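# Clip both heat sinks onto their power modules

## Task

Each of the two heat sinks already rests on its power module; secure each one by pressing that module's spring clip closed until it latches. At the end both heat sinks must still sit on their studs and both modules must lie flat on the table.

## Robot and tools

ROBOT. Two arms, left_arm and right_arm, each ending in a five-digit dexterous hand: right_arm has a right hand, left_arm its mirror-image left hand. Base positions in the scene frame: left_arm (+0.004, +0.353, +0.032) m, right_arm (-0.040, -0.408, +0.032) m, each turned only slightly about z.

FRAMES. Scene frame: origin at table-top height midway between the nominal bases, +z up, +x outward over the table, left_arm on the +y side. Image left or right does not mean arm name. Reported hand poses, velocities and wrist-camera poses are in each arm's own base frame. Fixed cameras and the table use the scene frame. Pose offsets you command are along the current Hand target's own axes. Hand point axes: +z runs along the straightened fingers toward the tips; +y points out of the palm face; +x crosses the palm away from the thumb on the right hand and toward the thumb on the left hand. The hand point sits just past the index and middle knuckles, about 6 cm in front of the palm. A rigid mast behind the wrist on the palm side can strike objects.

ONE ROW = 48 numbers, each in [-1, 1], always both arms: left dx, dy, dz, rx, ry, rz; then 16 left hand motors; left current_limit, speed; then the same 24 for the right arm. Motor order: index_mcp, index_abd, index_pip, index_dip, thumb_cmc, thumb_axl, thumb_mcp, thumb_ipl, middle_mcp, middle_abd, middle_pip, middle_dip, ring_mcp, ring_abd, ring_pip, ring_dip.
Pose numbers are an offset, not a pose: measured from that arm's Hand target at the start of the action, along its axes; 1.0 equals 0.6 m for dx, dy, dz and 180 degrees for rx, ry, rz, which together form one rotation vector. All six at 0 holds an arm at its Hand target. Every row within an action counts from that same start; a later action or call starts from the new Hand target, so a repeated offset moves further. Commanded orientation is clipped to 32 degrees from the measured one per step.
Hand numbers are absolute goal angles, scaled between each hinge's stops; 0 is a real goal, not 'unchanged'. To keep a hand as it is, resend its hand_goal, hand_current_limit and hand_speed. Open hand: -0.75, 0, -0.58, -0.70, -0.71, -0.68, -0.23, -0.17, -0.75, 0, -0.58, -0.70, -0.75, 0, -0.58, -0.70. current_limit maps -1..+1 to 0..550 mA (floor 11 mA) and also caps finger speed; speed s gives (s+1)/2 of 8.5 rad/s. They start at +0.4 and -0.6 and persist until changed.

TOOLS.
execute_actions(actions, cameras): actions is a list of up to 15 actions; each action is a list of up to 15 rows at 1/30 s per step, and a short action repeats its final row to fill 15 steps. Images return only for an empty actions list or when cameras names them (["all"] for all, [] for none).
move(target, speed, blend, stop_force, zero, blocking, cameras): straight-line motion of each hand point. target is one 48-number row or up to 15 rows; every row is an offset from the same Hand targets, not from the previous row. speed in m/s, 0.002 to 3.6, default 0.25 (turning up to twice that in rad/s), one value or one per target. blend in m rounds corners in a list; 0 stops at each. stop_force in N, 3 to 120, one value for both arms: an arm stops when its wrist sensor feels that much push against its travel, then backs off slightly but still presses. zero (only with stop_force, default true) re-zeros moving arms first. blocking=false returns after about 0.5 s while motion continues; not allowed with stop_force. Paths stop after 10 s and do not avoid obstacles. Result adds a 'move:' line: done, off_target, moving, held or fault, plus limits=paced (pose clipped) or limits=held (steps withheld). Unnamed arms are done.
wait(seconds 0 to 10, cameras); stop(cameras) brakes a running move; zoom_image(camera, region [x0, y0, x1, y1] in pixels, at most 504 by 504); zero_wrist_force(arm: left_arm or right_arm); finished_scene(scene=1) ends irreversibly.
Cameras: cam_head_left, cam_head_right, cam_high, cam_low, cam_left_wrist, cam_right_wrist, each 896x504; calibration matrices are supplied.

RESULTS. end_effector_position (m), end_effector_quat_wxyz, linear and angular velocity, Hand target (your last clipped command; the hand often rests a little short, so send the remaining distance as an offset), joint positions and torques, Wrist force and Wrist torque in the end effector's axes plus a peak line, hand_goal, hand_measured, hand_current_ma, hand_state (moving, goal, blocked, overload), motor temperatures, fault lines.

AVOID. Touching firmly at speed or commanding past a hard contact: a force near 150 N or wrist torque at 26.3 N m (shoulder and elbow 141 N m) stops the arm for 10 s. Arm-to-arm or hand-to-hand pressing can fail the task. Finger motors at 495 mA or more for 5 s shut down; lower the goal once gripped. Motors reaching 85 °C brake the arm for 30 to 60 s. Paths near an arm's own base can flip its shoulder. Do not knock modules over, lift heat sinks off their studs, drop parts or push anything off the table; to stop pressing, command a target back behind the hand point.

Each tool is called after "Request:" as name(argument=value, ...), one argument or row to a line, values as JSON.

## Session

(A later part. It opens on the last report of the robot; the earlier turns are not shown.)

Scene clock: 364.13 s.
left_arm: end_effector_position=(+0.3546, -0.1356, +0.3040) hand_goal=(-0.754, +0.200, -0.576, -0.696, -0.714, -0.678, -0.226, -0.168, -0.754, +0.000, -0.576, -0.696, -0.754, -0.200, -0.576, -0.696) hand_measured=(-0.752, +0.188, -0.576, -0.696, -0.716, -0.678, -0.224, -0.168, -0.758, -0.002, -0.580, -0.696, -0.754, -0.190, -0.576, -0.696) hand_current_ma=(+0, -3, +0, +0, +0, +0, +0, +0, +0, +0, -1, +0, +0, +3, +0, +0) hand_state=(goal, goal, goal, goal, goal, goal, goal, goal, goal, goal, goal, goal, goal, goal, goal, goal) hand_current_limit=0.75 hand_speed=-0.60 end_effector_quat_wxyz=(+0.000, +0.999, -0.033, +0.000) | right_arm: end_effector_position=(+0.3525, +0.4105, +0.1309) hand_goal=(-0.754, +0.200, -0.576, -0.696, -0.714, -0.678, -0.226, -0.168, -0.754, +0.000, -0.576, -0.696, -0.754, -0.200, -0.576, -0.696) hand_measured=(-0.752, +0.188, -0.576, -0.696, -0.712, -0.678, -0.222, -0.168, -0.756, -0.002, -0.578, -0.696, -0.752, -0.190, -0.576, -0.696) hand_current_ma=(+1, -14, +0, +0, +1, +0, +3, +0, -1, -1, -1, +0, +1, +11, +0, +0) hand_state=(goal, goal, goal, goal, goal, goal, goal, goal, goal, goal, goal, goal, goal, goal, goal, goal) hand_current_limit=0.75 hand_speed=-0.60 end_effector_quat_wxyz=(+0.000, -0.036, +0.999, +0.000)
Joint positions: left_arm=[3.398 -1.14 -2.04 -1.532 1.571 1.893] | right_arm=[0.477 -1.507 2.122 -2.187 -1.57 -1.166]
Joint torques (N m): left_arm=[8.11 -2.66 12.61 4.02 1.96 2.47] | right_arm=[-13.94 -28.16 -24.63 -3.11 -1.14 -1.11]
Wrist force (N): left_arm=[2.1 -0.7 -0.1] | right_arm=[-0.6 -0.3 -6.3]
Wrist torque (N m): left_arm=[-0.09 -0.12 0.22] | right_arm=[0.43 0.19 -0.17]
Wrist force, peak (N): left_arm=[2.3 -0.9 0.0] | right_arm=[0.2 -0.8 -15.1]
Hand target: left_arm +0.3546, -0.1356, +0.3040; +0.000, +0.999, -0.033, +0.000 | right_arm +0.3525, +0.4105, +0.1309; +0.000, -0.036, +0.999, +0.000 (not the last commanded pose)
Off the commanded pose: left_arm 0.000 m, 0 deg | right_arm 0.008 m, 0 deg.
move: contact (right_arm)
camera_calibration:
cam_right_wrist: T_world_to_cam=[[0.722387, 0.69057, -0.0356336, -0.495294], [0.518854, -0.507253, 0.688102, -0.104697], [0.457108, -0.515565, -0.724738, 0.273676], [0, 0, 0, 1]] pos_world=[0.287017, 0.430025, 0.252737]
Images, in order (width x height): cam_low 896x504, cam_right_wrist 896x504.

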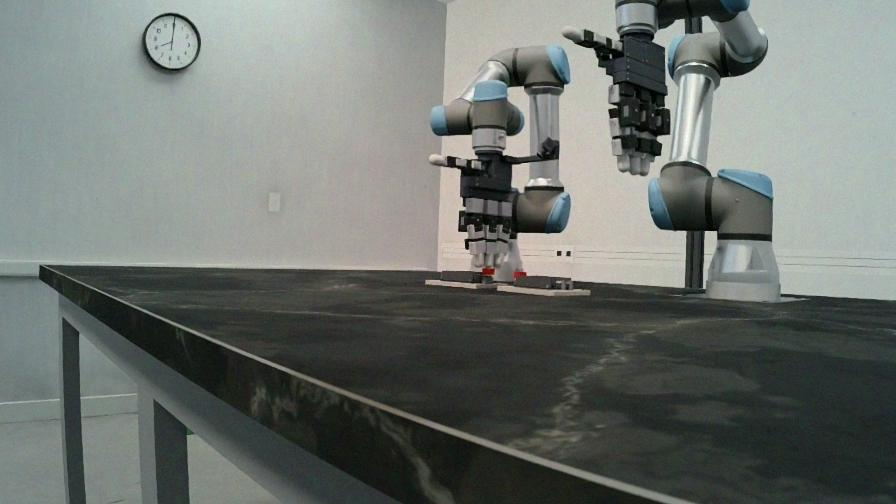

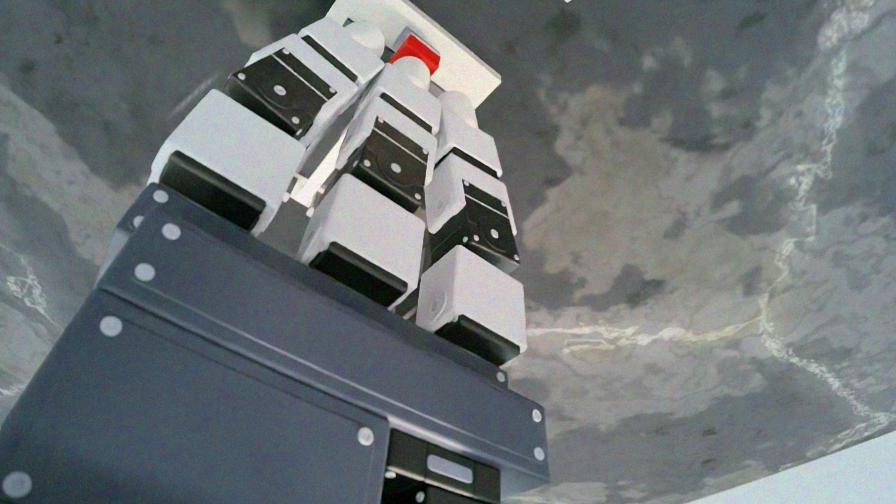

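Request:
move(
  target=[0,0,0,0,0,0,-0.754,0.2,-0.576,-0.696,-0.714,-0.678,-0.226,-0.168,-0.754,0,-0.576,-0.696,-0.754,-0.2,-0.576,-0.696,0.75,-0.6,0,0,0.03,0,0,0,-0.754,0.2,-0.576,-0.696,-0.714,-0.678,-0.226,-0.168,-0.754,0,-0.576,-0.696,-0.754,-0.2,-0.576,-0.696,0.75,-0.6],
  speed=0.01,
  stop_force=25,
  zero=false,
  cameras=["cam_low","cam_right_wrist"],
)

Request:
zoom_image(
  camera="cam_low",
  region=[400, 220, 510, 300],
)

Request:
zoom_image(
  camera="cam_right_wrist",
  region=[320, 0, 540, 130],
)

Scene clock: 371.70 s.
left_arm: end_effector_position=(+0.3546, -0.1356, +0.3040) hand_goal=(-0.754, +0.200, -0.576, -0.696, -0.714, -0.678, -0.226, -0.168, -0.754, +0.000, -0.576, -0.696, -0.754, -0.200, -0.576, -0.696) hand_measured=(-0.752, +0.188, -0.576, -0.696, -0.716, -0.678, -0.224, -0.168, -0.758, -0.002, -0.580, -0.696, -0.754, -0.190, -0.576, -0.696) hand_current_ma=(+0, -3, +0, +0, +0, +0, +0, +0, +0, +0, -1, +0, +0, +3, +0, +0) hand_state=(goal, goal, goal, goal, goal, goal, goal, goal, goal, goal, goal, goal, goal, goal, goal, goal) hand_current_limit=0.75 hand_speed=-0.60 end_effector_quat_wxyz=(+0.000, +0.999, -0.033, +0.000) | right_arm: end_effector_position=(+0.3526, +0.4105, +0.1258) hand_goal=(-0.754, +0.200, -0.576, -0.696, -0.714, -0.678, -0.226, -0.168, -0.754, +0.000, -0.576, -0.696, -0.754, -0.200, -0.576, -0.696) hand_measured=(-0.752, +0.190, -0.576, -0.696, -0.712, -0.678, -0.222, -0.168, -0.754, +0.002, -0.578, -0.696, -0.752, -0.188, -0.576, -0.696) hand_current_ma=(+1, -10, +0, +0, +1, +0, +3, +0, +0, +1, -1, +0, +1, +14, +0, +0) hand_state=(goal, goal, goal, goal, goal, goal, goal, goal, goal, goal, goal, goal, goal, goal, goal, goal) hand_current_limit=0.75 hand_speed=-0.60 end_effector_quat_wxyz=(+0.000, -0.036, +0.999, +0.000)
Joint positions: left_arm=[3.398 -1.14 -2.04 -1.532 1.571 1.893] | right_arm=[0.477 -1.499 2.129 -2.202 -1.57 -1.166]
Joint torques (N m): left_arm=[8.29 -2.49 11.44 4.15 1.92 2.64] | right_arm=[-11.43 -19.31 -17.09 0.24 -0.81 -0.81]
Wrist force (N): left_arm=[1.9 -0.8 0.1] | right_arm=[-0.1 -0.7 -26.0]
Wrist torque (N m): left_arm=[-0.13 -0.09 0.21] | right_arm=[1.92 0.63 -0.14]
Wrist force, peak (N): left_arm=[2.2 -0.8 0.0] | right_arm=[0.7 -0.9 -32.7]
Hand target: left_arm +0.3546, -0.1356, +0.3040; +0.000, +0.999, -0.033, +0.000 | right_arm +0.3526, +0.4105, +0.1258; +0.000, -0.036, +0.999, +0.000 (not the last commanded pose)
Off the commanded pose: left_arm 0.000 m, 0 deg | right_arm 0.013 m, 0 deg.
move: contact (right_arm)
camera_calibration:
cam_right_wrist: T_world_to_cam=[[0.722392, 0.69057, -0.0355365, -0.495498], [0.518827, -0.507326, 0.688069, -0.101209], [0.457131, -0.515493, -0.724775, 0.270024], [0, 0, 0, 1]] pos_world=[0.287017, 0.430025, 0.247737]
Images, in order (width x height): cam_low 896x504, cam_right_wrist 896x504.

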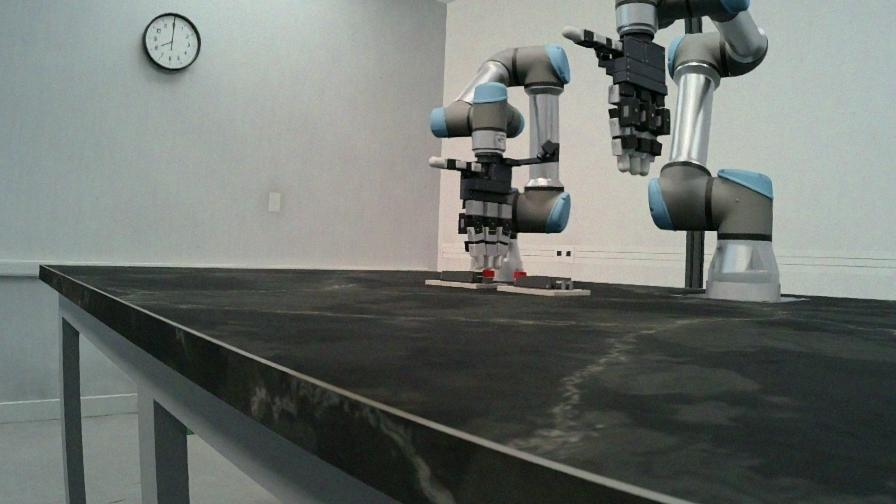

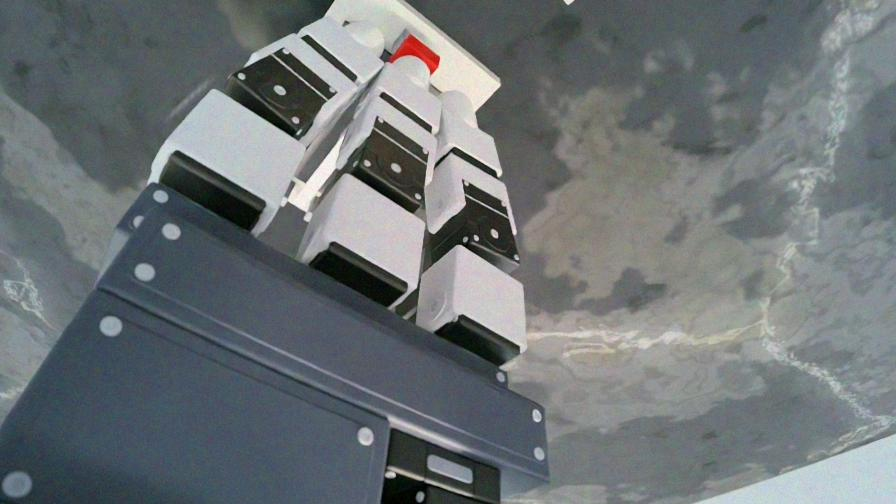

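Scaled by 4.582.

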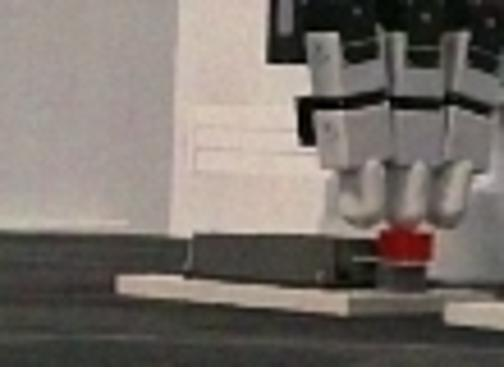

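Scaled by 2.291.

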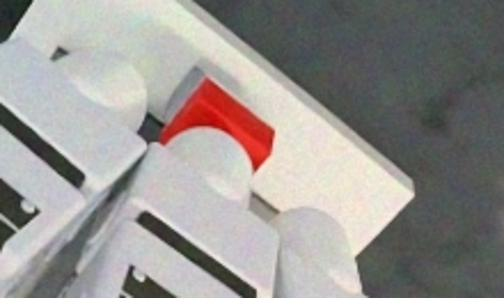

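Request:
move(
  target=[0,0,0,0,0,0,-0.754,0.2,-0.576,-0.696,-0.714,-0.678,-0.226,-0.168,-0.754,0,-0.576,-0.696,-0.754,-0.2,-0.576,-0.696,0.75,-0.6,0,0,0.025,0,0,0,-0.754,0.2,-0.576,-0.696,-0.714,-0.678,-0.226,-0.168,-0.754,0,-0.576,-0.696,-0.754,-0.2,-0.576,-0.696,0.75,-0.6],
  speed=0.01,
  stop_force=42,
  zero=false,
  cameras=["cam_low","cam_right_wrist"],
)

Request:
zoom_image(
  camera="cam_low",
  region=[400, 220, 510, 300],
)

Request:
zoom_image(
  camera="cam_right_wrist",
  region=[320, 0, 540, 130],
)

Scene clock: 380.43 s.
left_arm: end_effector_position=(+0.3546, -0.1356, +0.3040) hand_goal=(-0.754, +0.200, -0.576, -0.696, -0.714, -0.678, -0.226, -0.168, -0.754, +0.000, -0.576, -0.696, -0.754, -0.200, -0.576, -0.696) hand_measured=(-0.752, +0.188, -0.576, -0.696, -0.716, -0.678, -0.224, -0.168, -0.758, -0.002, -0.580, -0.696, -0.754, -0.190, -0.576, -0.696) hand_current_ma=(+0, -3, +0, +0, +0, +0, +0, +0, +0, +0, -1, +0, +0, +3, +0, +0) hand_state=(goal, goal, goal, goal, goal, goal, goal, goal, goal, goal, goal, goal, goal, goal, goal, goal) hand_current_limit=0.75 hand_speed=-0.60 end_effector_quat_wxyz=(+0.000, +0.999, -0.033, +0.000) | right_arm: end_effector_position=(+0.3527, +0.4106, +0.1253) hand_goal=(-0.754, +0.200, -0.576, -0.696, -0.714, -0.678, -0.226, -0.168, -0.754, +0.000, -0.576, -0.696, -0.754, -0.200, -0.576, -0.696) hand_measured=(-0.752, +0.194, -0.576, -0.696, -0.712, -0.678, -0.222, -0.168, -0.756, +0.006, -0.578, -0.696, -0.752, -0.184, -0.576, -0.696) hand_current_ma=(+1, -5, +0, +0, +1, +0, +3, +0, -1, +4, -1, +0, +1, +20, +0, +0) hand_state=(goal, goal, goal, goal, goal, goal, goal, goal, goal, goal, goal, goal, goal, goal, goal, goal) hand_current_limit=0.75 hand_speed=-0.60 end_effector_quat_wxyz=(+0.001, -0.036, +0.999, +0.001)
Joint positions: left_arm=[3.398 -1.14 -2.04 -1.532 1.571 1.893] | right_arm=[0.477 -1.498 2.13 -2.205 -1.57 -1.166]
Joint torques (N m): left_arm=[7.36 -3.71 13.25 4.01 1.94 2.47] | right_arm=[-12.55 -8.06 -9.38 2.4 -0.59 -1.01]
Wrist force (N): left_arm=[2.1 -0.8 -0.1] | right_arm=[-0.3 -0.7 -42.4]
Wrist torque (N m): left_arm=[-0.11 -0.11 0.23] | right_arm=[3.20 1.04 -0.15]
Wrist force, peak (N): left_arm=[2.2 -0.8 0.0] | right_arm=[0.7 -1.2 -50.7]
Hand target: left_arm +0.3546, -0.1356, +0.3040; +0.000, +0.999, -0.033, +0.000 | right_arm +0.3527, +0.4106, +0.1253; +0.001, -0.036, +0.999, +0.001 (not the last commanded pose)
Off the commanded pose: left_arm 0.000 m, 0 deg | right_arm 0.014 m, 0 deg.
move: contact (right_arm)
camera_calibration:
cam_right_wrist: T_world_to_cam=[[0.722421, 0.69057, -0.0349378, -0.495816], [0.518403, -0.507492, 0.688266, -0.100653], [0.457565, -0.51533, -0.724617, 0.269361], [0, 0, 0, 1]] pos_world=[0.287116, 0.430125, 0.247137]
Images, in order (width x height): cam_low 896x504, cam_right_wrist 896x504.

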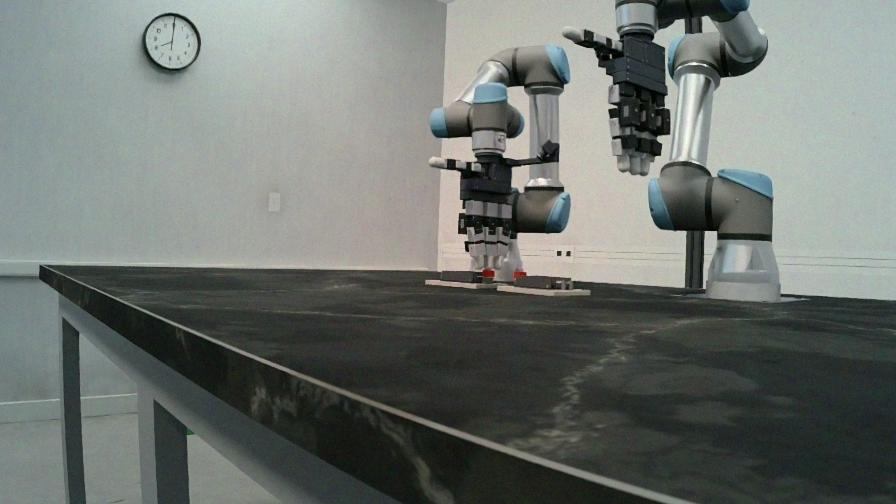

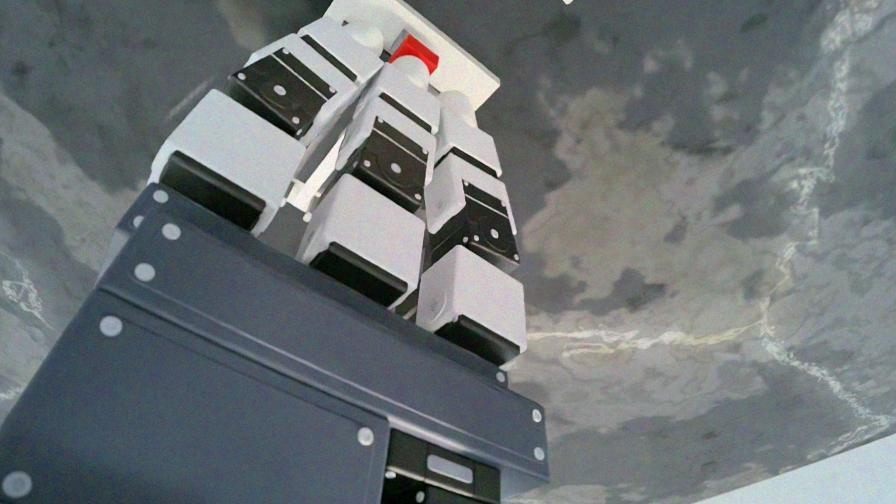

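Scaled by 4.582.

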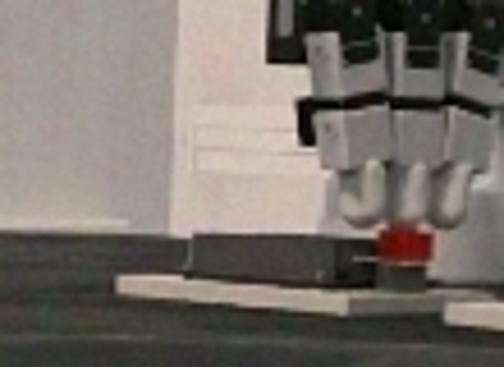

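Scaled by 2.291.

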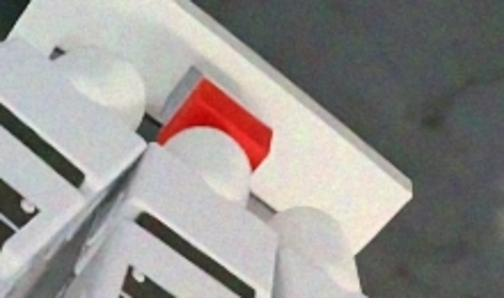

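Request:
move(
  target=[
    [0,0,0,0,0,0,-0.754,0.2,-0.576,-0.696,-0.714,-0.678,-0.226,-0.168,-0.754,0,-0.576,-0.696,-0.754,-0.2,-0.576,-0.696,0.75,-0.6,0,0,-0.06,0,0,0,-0.754,0.2,-0.576,-0.696,-0.714,-0.678,-0.226,-0.168,-0.754,0,-0.576,-0.696,-0.754,-0.2,-0.576,-0.696,0.75,-0.6],
    [0,0,0,0,0,0,-0.754,0.2,-0.576,-0.696,-0.714,-0.678,-0.226,-0.168,-0.754,0,-0.576,-0.696,-0.754,-0.2,-0.576,-0.696,0.75,-0.6,0,-0.1,-0.15,0,0,0,-0.754,0.2,-0.576,-0.696,-0.714,-0.678,-0.226,-0.168,-0.754,0,-0.576,-0.696,-0.754,-0.2,-0.576,-0.696,0.75,-0.6],
  ],
  speed=[0.1,0.25],
  blend=0.01,
  cameras=["all"],
)

Request:
zoom_image(
  camera="cam_low",
  region=[400, 220, 510, 300],
)

Request:
zoom_image(
  camera="cam_head_right",
  region=[345, 340, 545, 440],
)

Request:
zoom_image(
  camera="cam_right_wrist",
  region=[300, 0, 560, 140],
)

Request:
zoom_image(
  camera="cam_high",
  region=[310, 160, 490, 260],
)

Scene clock: 386.87 s.
left_arm: end_effector_position=(+0.3546, -0.1356, +0.3040) hand_goal=(-0.754, +0.200, -0.576, -0.696, -0.714, -0.678, -0.226, -0.168, -0.754, +0.000, -0.576, -0.696, -0.754, -0.200, -0.576, -0.696) hand_measured=(-0.752, +0.188, -0.576, -0.696, -0.716, -0.678, -0.224, -0.168, -0.758, -0.002, -0.580, -0.696, -0.754, -0.190, -0.576, -0.696) hand_current_ma=(+0, -3, +0, +0, +0, +0, +0, +0, +0, +0, -1, +0, +0, +3, +0, +0) hand_state=(goal, goal, goal, goal, goal, goal, goal, goal, goal, goal, goal, goal, goal, goal, goal, goal) hand_current_limit=0.75 hand_speed=-0.60 end_effector_quat_wxyz=(+0.000, +0.999, -0.033, +0.000) | right_arm: end_effector_position=(+0.3570, +0.3507, +0.2152) hand_goal=(-0.754, +0.200, -0.576, -0.696, -0.714, -0.678, -0.226, -0.168, -0.754, +0.000, -0.576, -0.696, -0.754, -0.200, -0.576, -0.696) hand_measured=(-0.752, +0.190, -0.576, -0.696, -0.712, -0.678, -0.222, -0.168, -0.754, +0.000, -0.578, -0.696, -0.752, -0.188, -0.576, -0.696) hand_current_ma=(+2, -11, +0, +0, +1, +0, +3, +0, +0, +0, -1, +0, +1, +14, +0, +0) hand_state=(goal, goal, goal, goal, goal, goal, goal, goal, goal, goal, goal, goal, goal, goal, goal, goal) hand_current_limit=0.75 hand_speed=-0.60 end_effector_quat_wxyz=(+0.001, -0.036, +0.999, +0.001)
Joint positions: left_arm=[3.398 -1.14 -2.04 -1.532 1.571 1.893] | right_arm=[0.345 -1.705 2.068 -1.935 -1.57 -1.298]
Joint torques (N m): left_arm=[8.37 -1.39 11.79 4.01 1.88 2.53] | right_arm=[-2.22 -24.66 -12.9 -1.24 0.85 -0.73]
Wrist force (N): left_arm=[2.1 -0.9 -0.1] | right_arm=[-0.3 -0.4 0.0]
Wrist torque (N m): left_arm=[-0.12 -0.12 0.23] | right_arm=[-0.09 0.04 -0.13]
Wrist force, peak (N): left_arm=[2.3 -0.8 0.0] | right_arm=[-0.1 -0.8 -42.6]
Hand target: left_arm +0.3546, -0.1356, +0.3040; +0.000, +0.999, -0.033, +0.000 | right_arm +0.3570, +0.3506, +0.2152; +0.001, -0.036, +0.999, +0.001
Off the commanded pose: left_arm 0.000 m, 0 deg | right_arm 0.000 m, 0 deg.
move: done
camera_calibration:
cam_left_wrist: T_world_to_cam=[[-0.734282, 0.678845, 0.000429956, 0.313928], [0.475251, 0.513609, 0.714382, -0.362779], [0.484734, 0.524762, -0.699755, 0.240154], [0, 0, 0, 1]] pos_world=[0.286512, -0.152806, 0.427077]
cam_right_wrist: T_world_to_cam=[[0.722501, 0.690497, -0.0347346, -0.454481], [0.51822, -0.507614, 0.688314, -0.195074], [0.457647, -0.515307, -0.724581, 0.301625], [0, 0, 0, 1]] pos_world=[0.291416, 0.370225, 0.337037]

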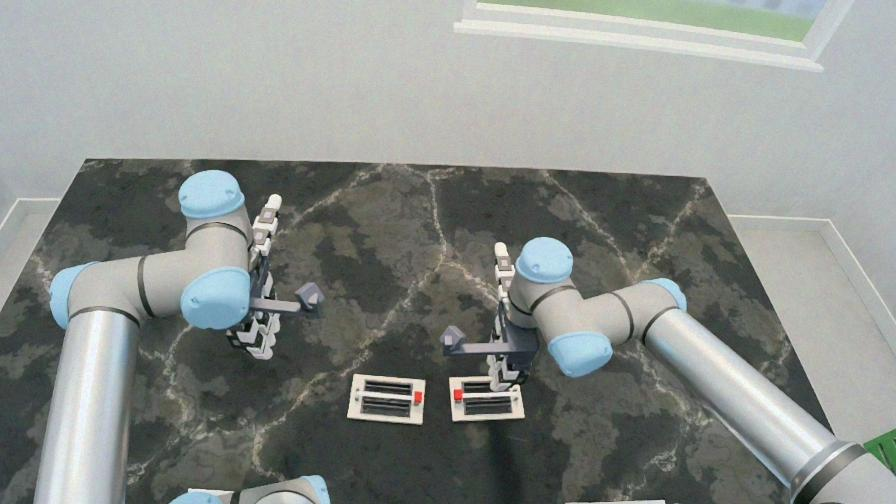

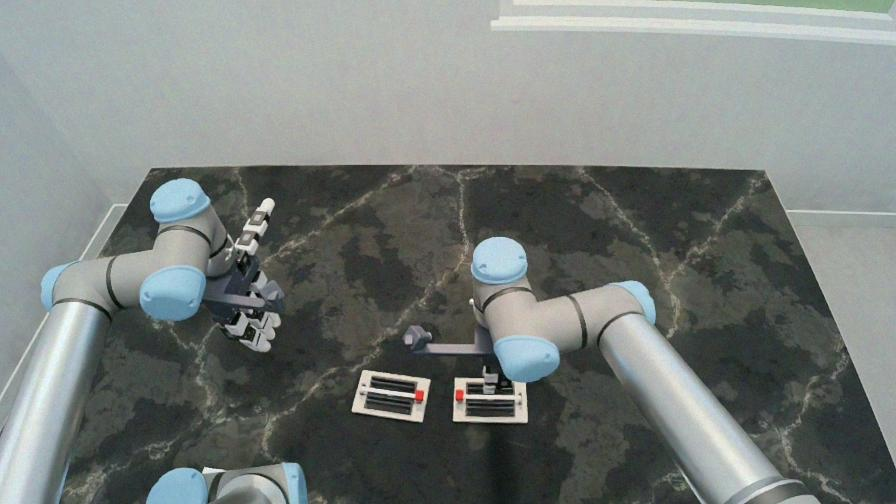

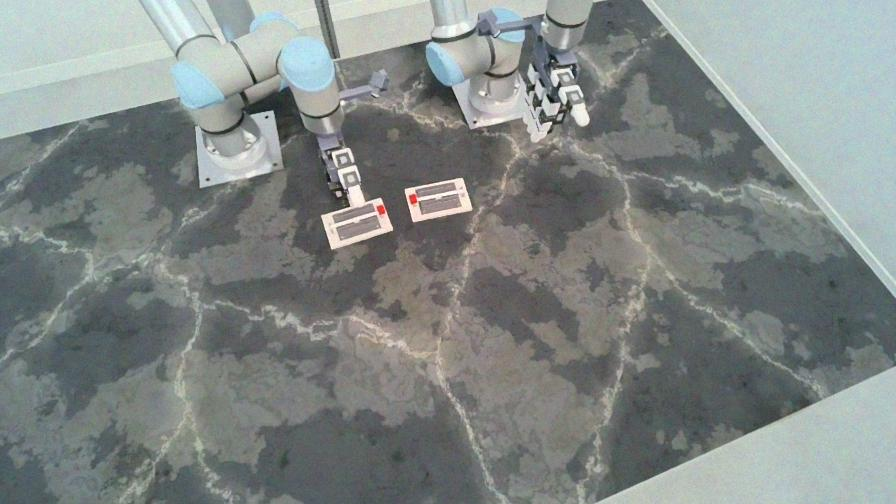

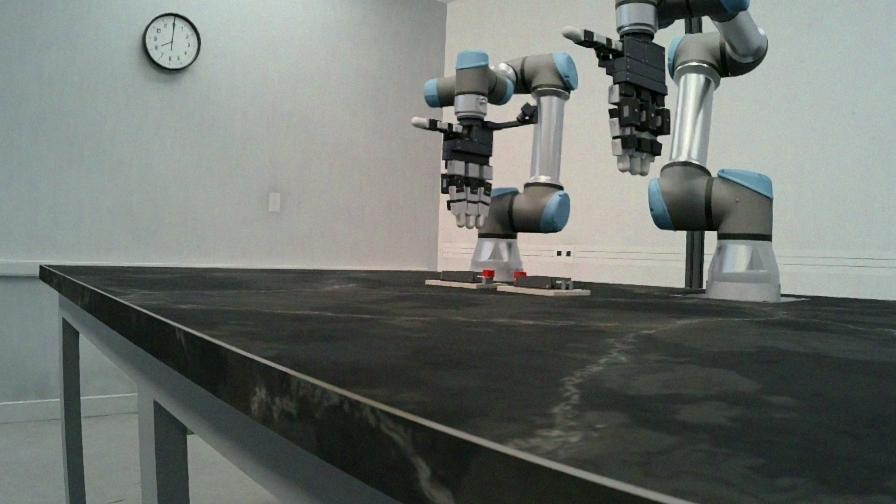

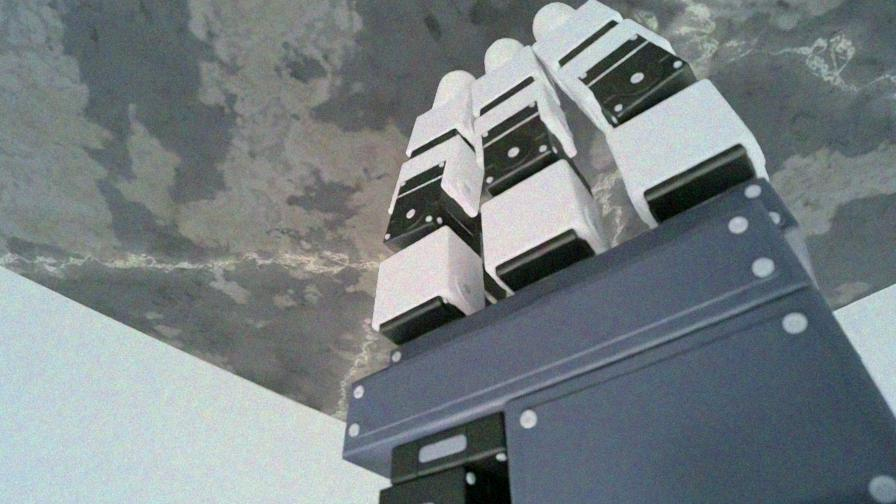

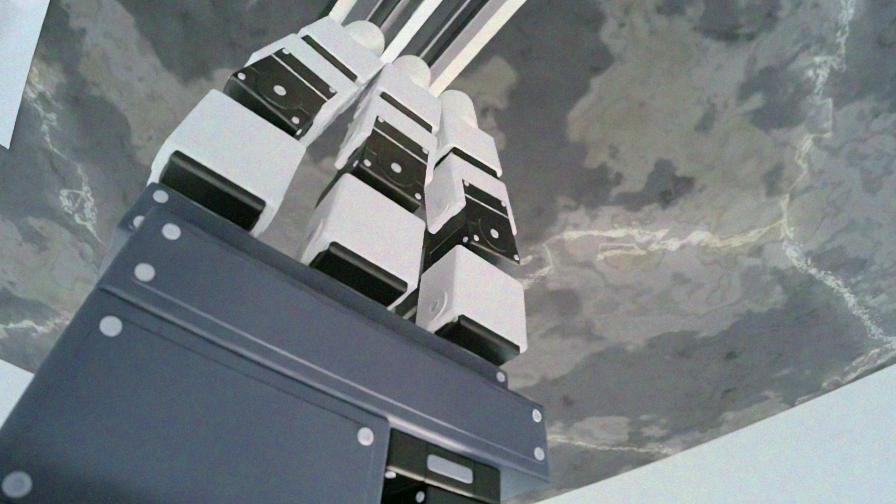

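Scaled by 4.582.

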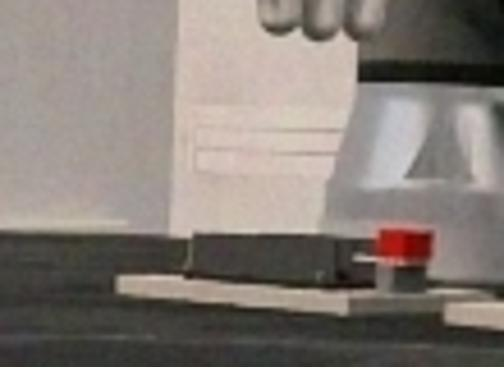

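Scaled by 2.520.

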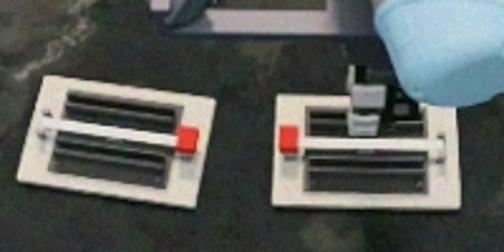

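Scaled by 1.938.

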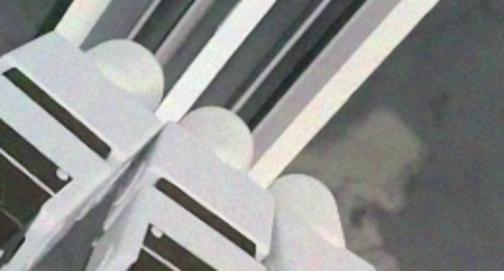

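Scaled by 2.800.

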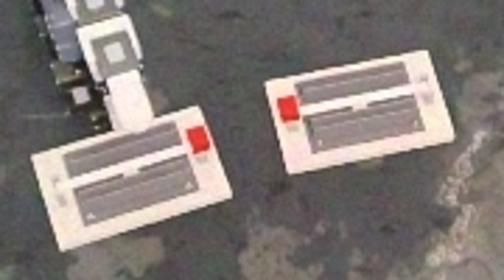

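Request:
zoom_image(
  camera="cam_head_right",
  region=[400, 375, 480, 420],
)

Request:
zoom_image(
  camera="cam_high",
  region=[365, 180, 435, 225],
)

Request:
zoom_image(
  camera="cam_low",
  region=[470, 260, 530, 300],
)

Request:
zoom_image(
  camera="cam_head_left",
  region=[400, 375, 480, 420],
)

Scaled by 6.300.

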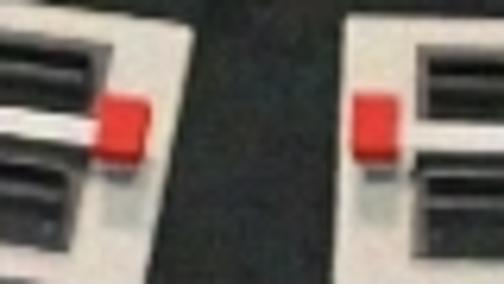

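Scaled by 7.200.

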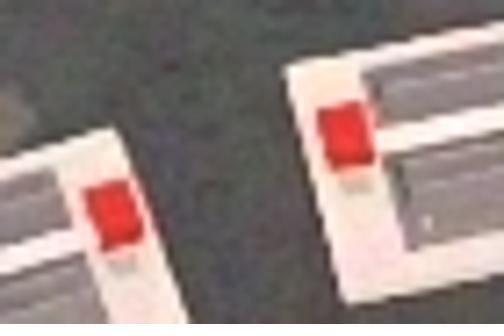

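Scaled by 8.400.

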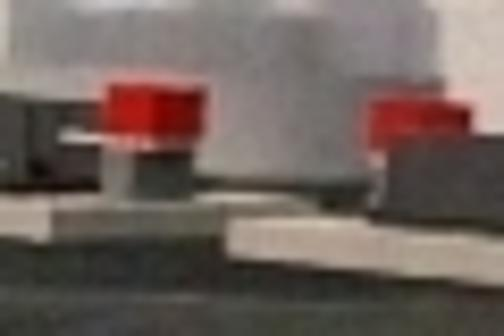

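Scaled by 6.300.

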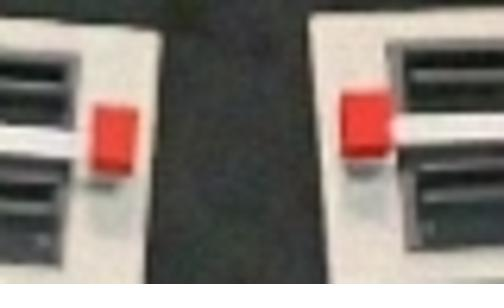

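Request:
finished_scene(
)

The scene is finished: the task was done.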